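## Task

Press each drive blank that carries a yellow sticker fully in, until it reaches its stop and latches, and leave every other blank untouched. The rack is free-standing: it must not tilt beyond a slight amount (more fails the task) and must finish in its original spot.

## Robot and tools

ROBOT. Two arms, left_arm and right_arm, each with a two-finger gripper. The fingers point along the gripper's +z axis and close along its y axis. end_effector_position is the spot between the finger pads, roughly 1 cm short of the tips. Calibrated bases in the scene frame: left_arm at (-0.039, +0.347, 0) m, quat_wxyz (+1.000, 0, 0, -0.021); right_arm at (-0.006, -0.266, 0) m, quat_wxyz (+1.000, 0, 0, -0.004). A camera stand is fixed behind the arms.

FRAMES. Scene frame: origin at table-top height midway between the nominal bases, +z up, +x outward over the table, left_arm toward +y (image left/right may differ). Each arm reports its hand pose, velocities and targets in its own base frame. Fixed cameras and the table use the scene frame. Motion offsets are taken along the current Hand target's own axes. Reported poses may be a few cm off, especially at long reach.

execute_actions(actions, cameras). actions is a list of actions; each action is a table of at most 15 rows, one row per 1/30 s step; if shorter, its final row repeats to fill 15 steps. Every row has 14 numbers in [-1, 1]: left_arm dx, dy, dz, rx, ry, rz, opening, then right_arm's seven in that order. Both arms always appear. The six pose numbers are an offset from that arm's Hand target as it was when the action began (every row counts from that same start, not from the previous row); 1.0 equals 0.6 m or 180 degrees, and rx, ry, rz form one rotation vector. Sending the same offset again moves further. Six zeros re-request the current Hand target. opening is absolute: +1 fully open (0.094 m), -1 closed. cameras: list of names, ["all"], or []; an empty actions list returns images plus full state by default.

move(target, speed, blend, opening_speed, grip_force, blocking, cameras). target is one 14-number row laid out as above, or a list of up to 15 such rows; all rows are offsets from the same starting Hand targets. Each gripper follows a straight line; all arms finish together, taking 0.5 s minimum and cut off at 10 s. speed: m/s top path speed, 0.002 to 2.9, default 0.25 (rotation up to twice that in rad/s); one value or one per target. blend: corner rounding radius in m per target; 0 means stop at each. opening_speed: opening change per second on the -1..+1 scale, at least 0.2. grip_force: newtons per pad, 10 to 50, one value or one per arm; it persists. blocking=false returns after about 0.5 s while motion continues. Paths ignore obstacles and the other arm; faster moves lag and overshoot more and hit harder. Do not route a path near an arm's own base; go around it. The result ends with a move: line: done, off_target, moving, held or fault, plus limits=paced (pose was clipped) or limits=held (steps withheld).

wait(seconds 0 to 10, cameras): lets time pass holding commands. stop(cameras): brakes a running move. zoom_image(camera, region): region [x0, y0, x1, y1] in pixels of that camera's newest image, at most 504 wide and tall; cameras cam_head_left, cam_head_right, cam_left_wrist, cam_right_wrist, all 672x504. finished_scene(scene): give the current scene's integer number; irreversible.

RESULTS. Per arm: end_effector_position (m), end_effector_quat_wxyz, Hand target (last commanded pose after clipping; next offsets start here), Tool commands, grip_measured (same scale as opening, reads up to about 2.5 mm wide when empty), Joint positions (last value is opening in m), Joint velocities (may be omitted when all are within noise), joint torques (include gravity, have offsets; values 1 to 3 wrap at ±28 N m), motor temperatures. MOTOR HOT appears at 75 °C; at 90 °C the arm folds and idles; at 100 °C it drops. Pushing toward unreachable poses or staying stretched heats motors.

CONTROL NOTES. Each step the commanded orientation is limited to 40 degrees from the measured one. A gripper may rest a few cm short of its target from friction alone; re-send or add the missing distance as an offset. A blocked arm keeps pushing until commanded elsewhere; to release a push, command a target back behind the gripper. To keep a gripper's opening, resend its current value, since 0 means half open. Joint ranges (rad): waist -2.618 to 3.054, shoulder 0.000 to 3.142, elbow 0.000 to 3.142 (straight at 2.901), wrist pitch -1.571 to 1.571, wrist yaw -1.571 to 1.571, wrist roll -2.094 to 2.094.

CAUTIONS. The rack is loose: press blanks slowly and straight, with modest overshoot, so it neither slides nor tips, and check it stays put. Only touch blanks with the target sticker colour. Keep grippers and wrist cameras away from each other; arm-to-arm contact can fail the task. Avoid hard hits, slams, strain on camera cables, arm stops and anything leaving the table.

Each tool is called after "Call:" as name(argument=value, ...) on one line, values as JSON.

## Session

Call:
execute_actions(actions=[])

Call:
zoom_image(camera="cam_head_right", region=[110, 180, 400, 310])

Call:
zoom_image(camera="cam_head_left", region=[110, 190, 400, 320])

Scene clock: 0.00 s.
left_arm: end_effector_position=(+0.3367, -0.0456, +0.2389) grip_measured=+1.000 end_effector_quat_wxyz=(+0.668, -0.164, +0.660, -0.301) | right_arm: end_effector_position=(+0.2368, +0.0844, +0.2615) grip_measured=+1.000 end_effector_quat_wxyz=(+0.698, +0.004, +0.662, +0.274)
Joint positions: left_arm=[-0.091 0.937 0.24 0.772 0.088 -0.673 0.094] | right_arm=[0.263 0.168 0.199 0.094 -0.104 0.394 0.094]
Joint velocities: within noise
Joint torques (N m): no reading
Motor temperatures (°C): left_arm=[26 25 28 29 23 21 22] | right_arm=[23 21 28 25 23 22 23]
Heat: left arm: 29 °C; right arm: 28 °C.
Hand target: left_arm +0.3367, -0.0456, +0.2494; +0.678, -0.159, +0.650, -0.303 | right_arm +0.2348, +0.0838, +0.2692; +0.704, +0.002, +0.654, +0.275
Tool commands: left_gripper/opening=+1.0 right_gripper/opening=+1.0
camera_calibration:
cam_left_wrist: T_world_to_cam=[[-0.189741, -0.772693, 0.605758, -0.11575], [-0.459569, -0.475312, -0.75025, 0.349695], [0.867637, -0.420741, -0.26492, -0.155188], [0, 0, 0, 1]] pos_world=[0.273393, 0.0114816, 0.291363]
cam_right_wrist: T_world_to_cam=[[0.356646, -0.850014, -0.38766, 0.0860135], [-0.427687, 0.220363, -0.876655, 0.349869], [0.830595, 0.478452, -0.284948, -0.0728501], [0, 0, 0, 1]] pos_world=[0.179467, 0.0308695, 0.3193]

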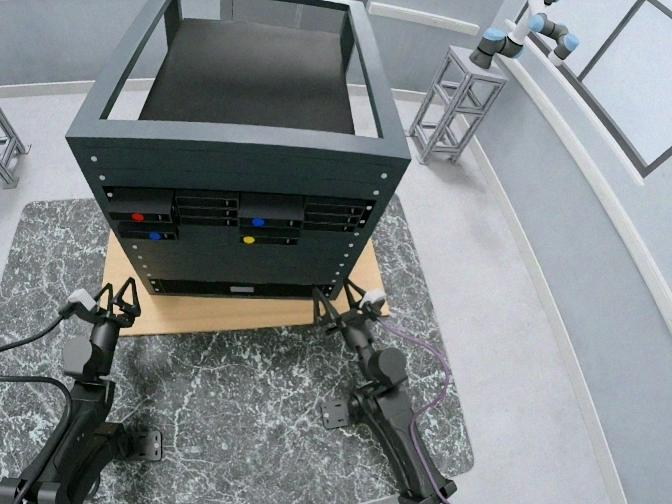

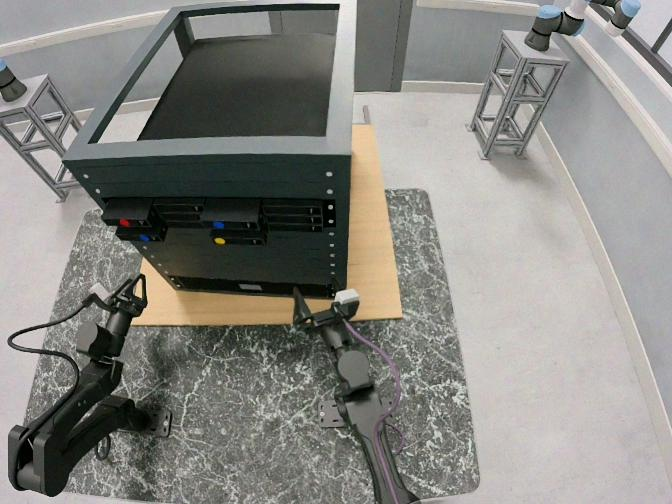

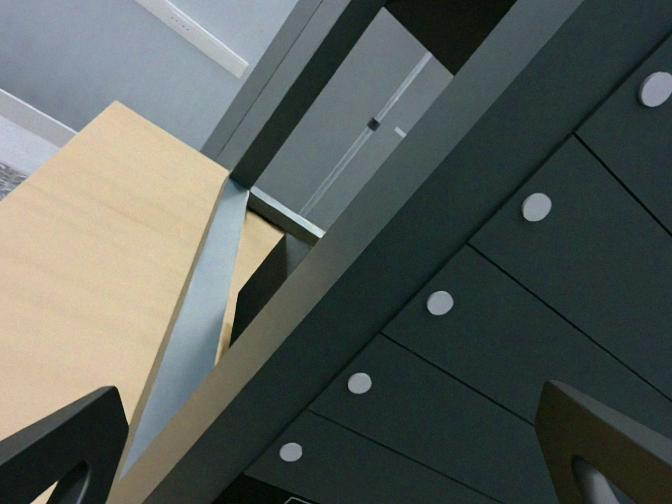

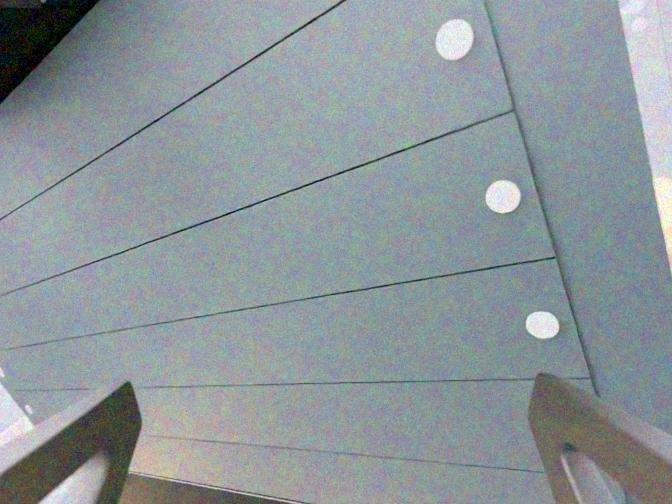

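Scaled by 1.738 from the camera's 672x504 image, which has a finer 960x720 frame.

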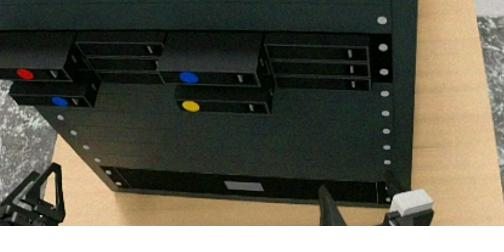

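Scaled by 1.738 from the camera's 672x504 image, which has a finer 960x720 frame.

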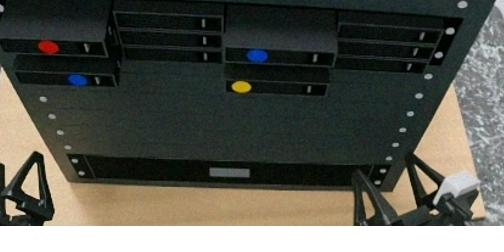

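Call:
move(target=[0,0,0,0,0,0,1,-0.127,0.2988,0.088,0.1354,0.0206,-0.1269,-1], speed=0.2, cameras=["cam_right_wrist","cam_head_right"])

Scene clock: 33.00 s.
left_arm: end_effector_position=(+0.3367, -0.0456, +0.2389) grip_measured=+1.000 end_effector_quat_wxyz=(+0.668, -0.164, +0.660, -0.301) | right_arm: end_effector_position=(+0.2162, +0.2249, +0.4021) grip_measured=-0.988 end_effector_quat_wxyz=(+0.708, +0.008, +0.706, -0.014)
Joint positions: left_arm=[-0.091 0.937 0.24 0.772 0.088 -0.673 0.094] | right_arm=[1.412 1.158 1.078 0.093 1.444 -0.021 0.001]
Joint torques (N m): left_arm=[0.03 -1.89 6.79 1.78 -0.02 0.01] | right_arm=[0.36 -2.03 9.39 1.32 0.07 -0.03]
Motor temperatures (°C): left_arm=[26 25 29 34 23 21 22] | right_arm=[23 21 30 29 23 22 23]
Heat: left arm: 34 °C; right arm: 30 °C.
Hand target: left_arm +0.3367, -0.0456, +0.2494; +0.678, -0.159, +0.650, -0.303 | right_arm +0.2152, +0.2251, +0.4121; +0.707, +0.012, +0.707, -0.012
Off the commanded pose: left_arm 0.010 m, 2 deg | right_arm 0.010 m, 1 deg.
move: done
camera_calibration:
cam_right_wrist: T_world_to_cam=[[-0.0534743, -0.998518, -0.0100748, 0.237469], [-0.423375, 0.0318085, -0.905396, 0.486343], [0.904375, -0.04415, -0.424449, 0.0747362], [0, 0, 0, 1]] pos_world=[0.151015, 0.224947, 0.474447]
Images, in order (width x height): cam_head_right 672x504, cam_right_wrist 672x504.

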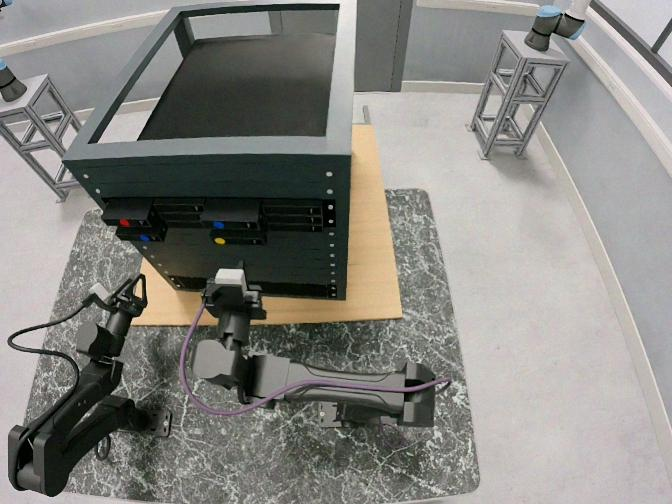

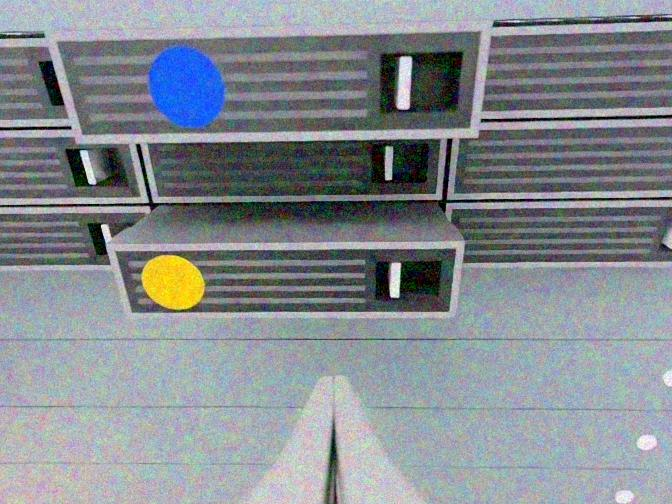

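Call:
move(target=[0,0,0,0,0,0,1,0,0.026,0.058,0,0,0,-1], speed=0.12, cameras=["cam_right_wrist"])

Scene clock: 50.97 s.
left_arm: end_effector_position=(+0.3367, -0.0456, +0.2389) grip_measured=+1.000 end_effector_quat_wxyz=(+0.668, -0.164, +0.660, -0.301) | right_arm: end_effector_position=(+0.2482, +0.2385, +0.4019) grip_measured=-0.988 end_effector_quat_wxyz=(+0.706, +0.003, +0.708, -0.021)
Joint positions: left_arm=[-0.091 0.937 0.24 0.772 0.088 -0.673 0.094] | right_arm=[1.296 1.238 1.136 0.093 1.331 -0.016 0.001]
Joint torques (N m): left_arm=[0.03 -1.89 6.78 1.78 -0.02 0.01] | right_arm=[-0.64 -2.63 9.62 1.45 -0.08 0.14]
Heat: left arm: 35 °C; right arm: 32 °C.
Hand target: left_arm +0.3367, -0.0456, +0.2494; +0.678, -0.159, +0.650, -0.303 | right_arm +0.2505, +0.2394, +0.4122; +0.707, +0.013, +0.707, -0.012
Off the commanded pose: left_arm 0.010 m, 2 deg | right_arm 0.011 m, 1 deg.
move: off_target (right_arm)
camera_calibration:
cam_right_wrist: T_world_to_cam=[[-0.0564648, -0.998379, 0.00717192, 0.246602], [-0.427369, 0.0176772, -0.903904, 0.503114], [0.902312, -0.0541038, -0.427675, 0.0504623], [0, 0, 0, 1]] pos_world=[0.183407, 0.240039, 0.474579]
Images, in order (width x height): cam_right_wrist 672x504.

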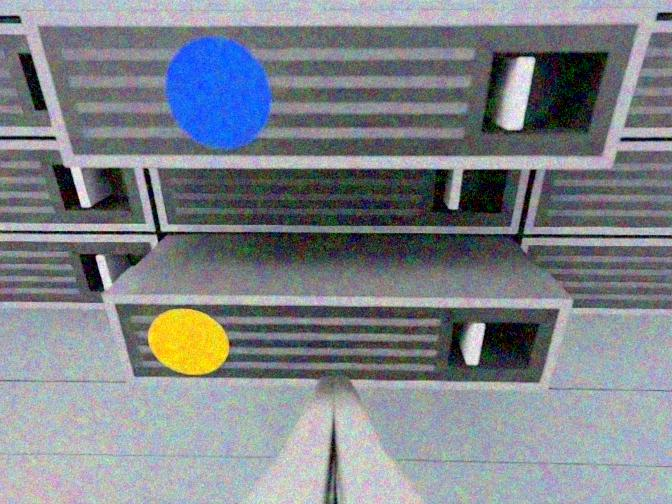

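Call:
move(target=[0,0,0,0,0,0,1,-0.005,0,0.022,0,0,0,-1], speed=0.06, cameras=["cam_right_wrist"])

Scene clock: 58.50 s.
left_arm: end_effector_position=(+0.3367, -0.0456, +0.2389) grip_measured=+1.000 end_effector_quat_wxyz=(+0.668, -0.164, +0.660, -0.301) | right_arm: end_effector_position=(+0.2611, +0.2378, +0.4052) grip_measured=-0.988 end_effector_quat_wxyz=(+0.706, +0.004, +0.708, -0.020)
Joint positions: left_arm=[-0.091 0.937 0.24 0.772 0.088 -0.673 0.094] | right_arm=[1.247 1.251 1.158 0.086 1.281 -0.015 0.001]
Joint torques (N m): left_arm=[0.03 -1.89 6.78 1.78 -0.02 0.01] | right_arm=[-0.64 -2.63 9.68 1.49 -0.09 0.15]
Heat: left arm: 35 °C; right arm: 32 °C.
Hand target: left_arm +0.3367, -0.0456, +0.2494; +0.678, -0.159, +0.650, -0.303 | right_arm +0.2637, +0.2390, +0.4151; +0.707, +0.012, +0.707, -0.012
Off the commanded pose: left_arm 0.010 m, 2 deg | right_arm 0.010 m, 1 deg.
move: done
camera_calibration:
cam_right_wrist: T_world_to_cam=[[-0.0561043, -0.998415, 0.00445011, 0.247548], [-0.427366, 0.0199865, -0.903858, 0.511048], [0.902336, -0.0526122, -0.42781, 0.03988], [0, 0, 0, 1]] pos_world=[0.196308, 0.23904, 0.477874]
Images, in order (width x height): cam_right_wrist 672x504.

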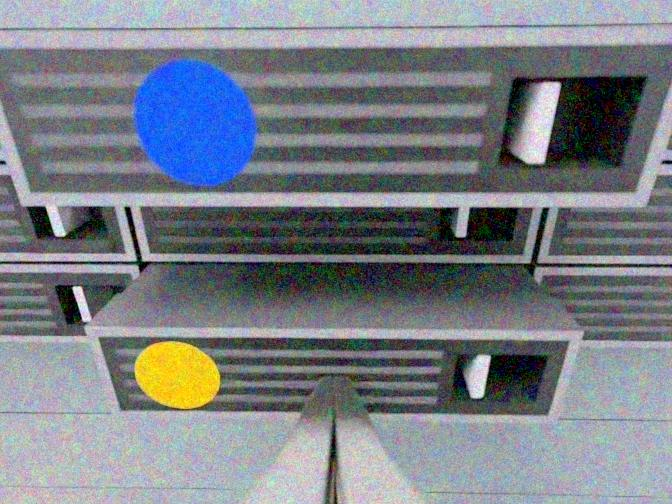

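Call:
move(target=[0,0,0,0,0,0,1,0,0,0.05,0,0,0,-1], speed=0.05, cameras=["cam_right_wrist"])

Scene clock: 64.13 s.
left_arm: end_effector_position=(+0.3367, -0.0456, +0.2389) grip_measured=+1.000 end_effector_quat_wxyz=(+0.668, -0.164, +0.660, -0.301) | right_arm: end_effector_position=(+0.2906, +0.2364, +0.4043) grip_measured=-0.988 end_effector_quat_wxyz=(+0.704, +0.002, +0.709, -0.022)
Joint positions: left_arm=[-0.091 0.937 0.24 0.772 0.088 -0.673 0.094] | right_arm=[1.14 1.288 1.186 0.085 1.175 -0.012 0.001]
Joint torques (N m): left_arm=[0.03 -1.88 6.78 1.78 -0.02 0.01] | right_arm=[-0.64 -2.91 9.81 1.67 -0.04 0.15]
Heat: left arm: 35 °C; right arm: 32 °C.
Hand target: left_arm +0.3367, -0.0456, +0.2494; +0.678, -0.159, +0.650, -0.303 | right_arm +0.2937, +0.2379, +0.4151; +0.707, +0.013, +0.707, -0.012
Off the commanded pose: left_arm 0.010 m, 2 deg | right_arm 0.011 m, 2 deg.
move: off_target (right_arm)
camera_calibration:
cam_right_wrist: T_world_to_cam=[[-0.0564731, -0.998351, 0.0103325, 0.245582], [-0.431518, 0.0150743, -0.901979, 0.524478], [0.900335, -0.0553961, -0.431657, 0.0156446], [0, 0, 0, 1]] pos_world=[0.226105, 0.238137, 0.477284]
Images, in order (width x height): cam_right_wrist 672x504.

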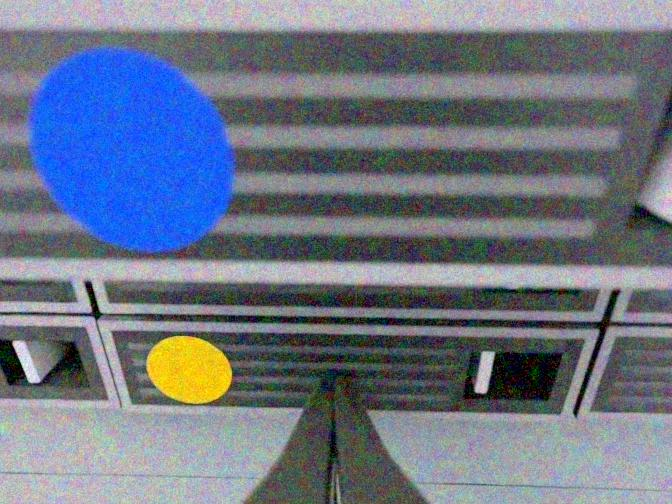

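Call:
move(target=[0,0,0,0,0,0,1,0,0,0.03,0,0,0,-1], speed=0.03, cameras=["cam_right_wrist"])

Scene clock: 68.50 s.
left_arm: end_effector_position=(+0.3367, -0.0456, +0.2389) grip_measured=+1.000 end_effector_quat_wxyz=(+0.668, -0.164, +0.660, -0.301) | right_arm: end_effector_position=(+0.2934, +0.2367, +0.4042) grip_measured=-0.988 end_effector_quat_wxyz=(+0.703, -0.001, +0.711, -0.023)
Joint positions: left_arm=[-0.091 0.937 0.24 0.772 0.088 -0.673 0.094] | right_arm=[1.131 1.293 1.193 0.075 1.163 -0.012 0.001]
Joint torques (N m): left_arm=[0.03 -1.89 6.78 1.78 -0.02 0.01] | right_arm=[-4.68 -1.68 10.25 1.92 -0.58 0.12]
Heat: left arm: 35 °C; right arm: 32 °C.
Hand target: left_arm +0.3367, -0.0456, +0.2494; +0.678, -0.159, +0.650, -0.303 | right_arm +0.3117, +0.2373, +0.4150; +0.707, +0.012, +0.707, -0.012
Off the commanded pose: left_arm 0.010 m, 2 deg | right_arm 0.021 m, 2 deg.
move: off_target (right_arm)
camera_calibration:
cam_right_wrist: T_world_to_cam=[[-0.0537372, -0.998411, 0.0169777, 0.242568], [-0.434546, 0.00807376, -0.900613, 0.527623], [0.899045, -0.055774, -0.434289, 0.0145739], [0, 0, 0, 1]] pos_world=[0.229209, 0.238736, 0.477395]
Images, in order (width x height): cam_right_wrist 672x504.

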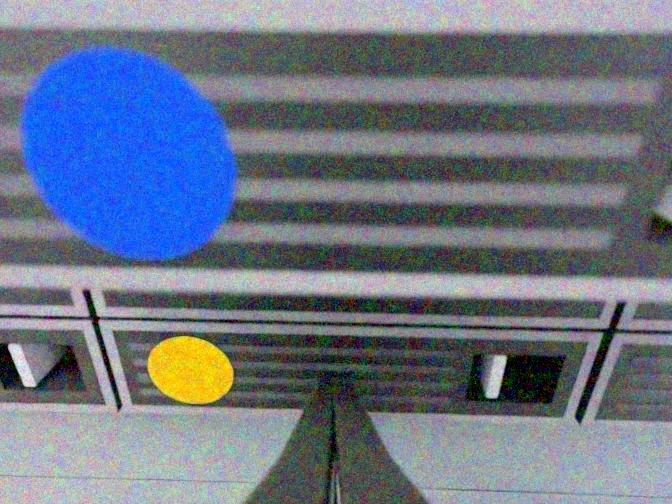

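At the stop. Retreat and check.

Call:
move(target=[0,0,0,0,0,0,1,0.015,0,-0.15,0,0,0,-1], speed=0.12, cameras=["all"])

Scene clock: 75.00 s.
left_arm: end_effector_position=(+0.3367, -0.0456, +0.2389) grip_measured=+1.000 end_effector_quat_wxyz=(+0.668, -0.164, +0.660, -0.301) | right_arm: end_effector_position=(+0.2249, +0.2478, +0.4047) grip_measured=-0.988 end_effector_quat_wxyz=(+0.706, +0.003, +0.708, -0.020)
Joint positions: left_arm=[-0.091 0.937 0.24 0.772 0.088 -0.673 0.094] | right_arm=[1.393 1.254 1.161 0.075 1.426 -0.006 0.001]
Joint torques (N m): left_arm=[0.02 -1.88 6.76 1.78 -0.02 0.01] | right_arm=[0.51 -5.37 5.07 1.58 0.08 0.15]
Heat: left arm: 35 °C; right arm: 32 °C.
Hand target: left_arm +0.3367, -0.0456, +0.2494; +0.678, -0.159, +0.650, -0.303 | right_arm +0.2217, +0.2404, +0.4061; +0.707, +0.012, +0.707, -0.012
Off the commanded pose: left_arm 0.010 m, 2 deg | right_arm 0.008 m, 1 deg.
move: done
camera_calibration:
cam_left_wrist: T_world_to_cam=[[-0.189741, -0.772693, 0.605758, -0.11575], [-0.459569, -0.475312, -0.75025, 0.349695], [0.867637, -0.420741, -0.26492, -0.155188], [0, 0, 0, 1]] pos_world=[0.273393, 0.0114816, 0.291363]
cam_right_wrist: T_world_to_cam=[[-0.054961, -0.998472, 0.00569944, 0.254832], [-0.427734, 0.0183861, -0.903718, 0.495365], [0.902232, -0.052107, -0.428091, 0.0730194], [0, 0, 0, 1]] pos_world=[0.16001, 0.24914, 0.477476]

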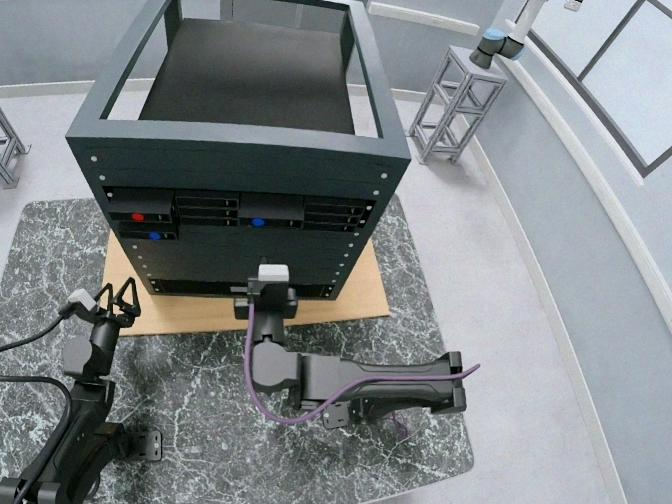

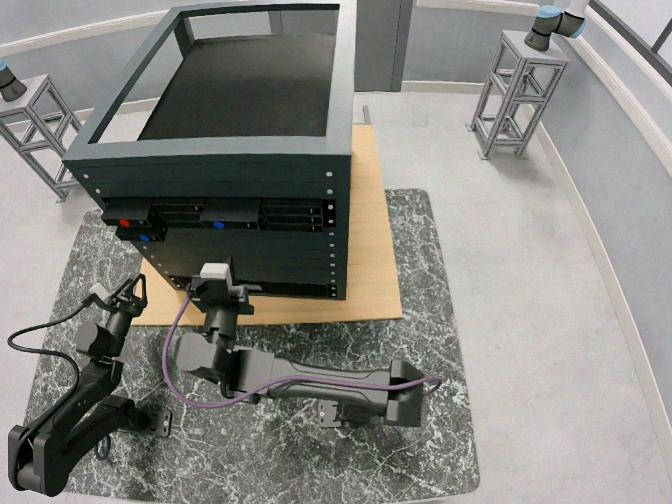

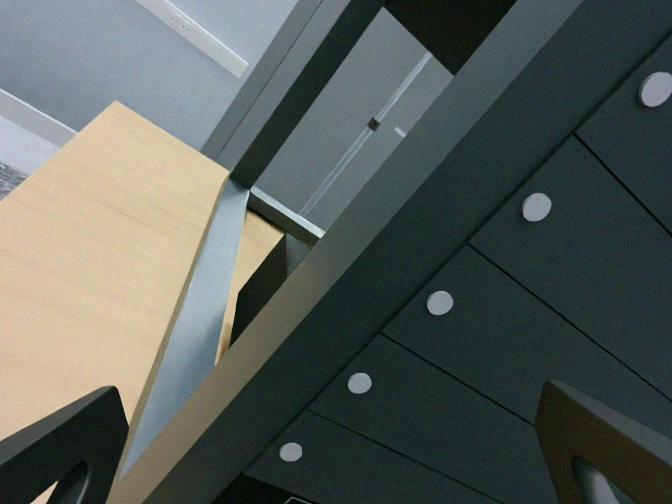

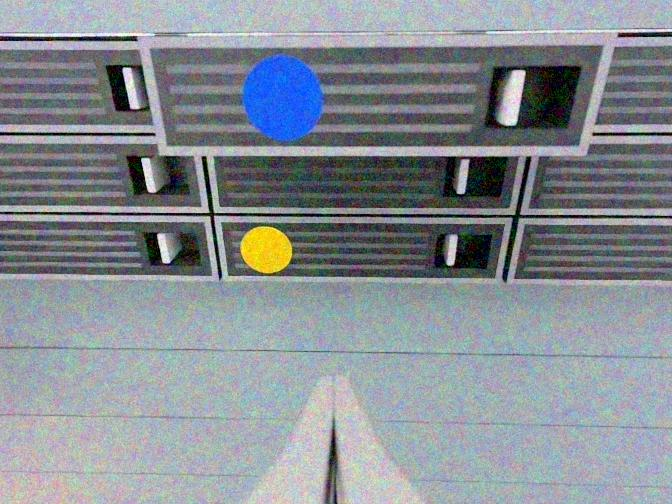

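Call:
zoom_image(camera="cam_head_left", region=[95, 175, 215, 255])

Scaled by 4.200 from the camera's 672x504 image, which has a finer 960x720 frame.

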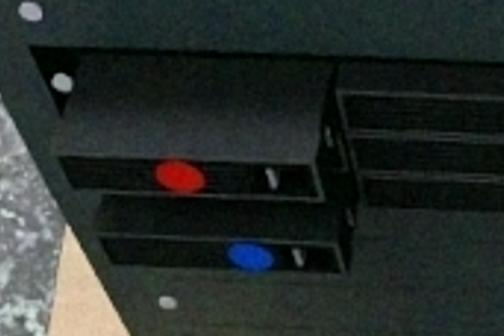

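Call:
finished_scene(scene=3)

The scene is finished: the task was done.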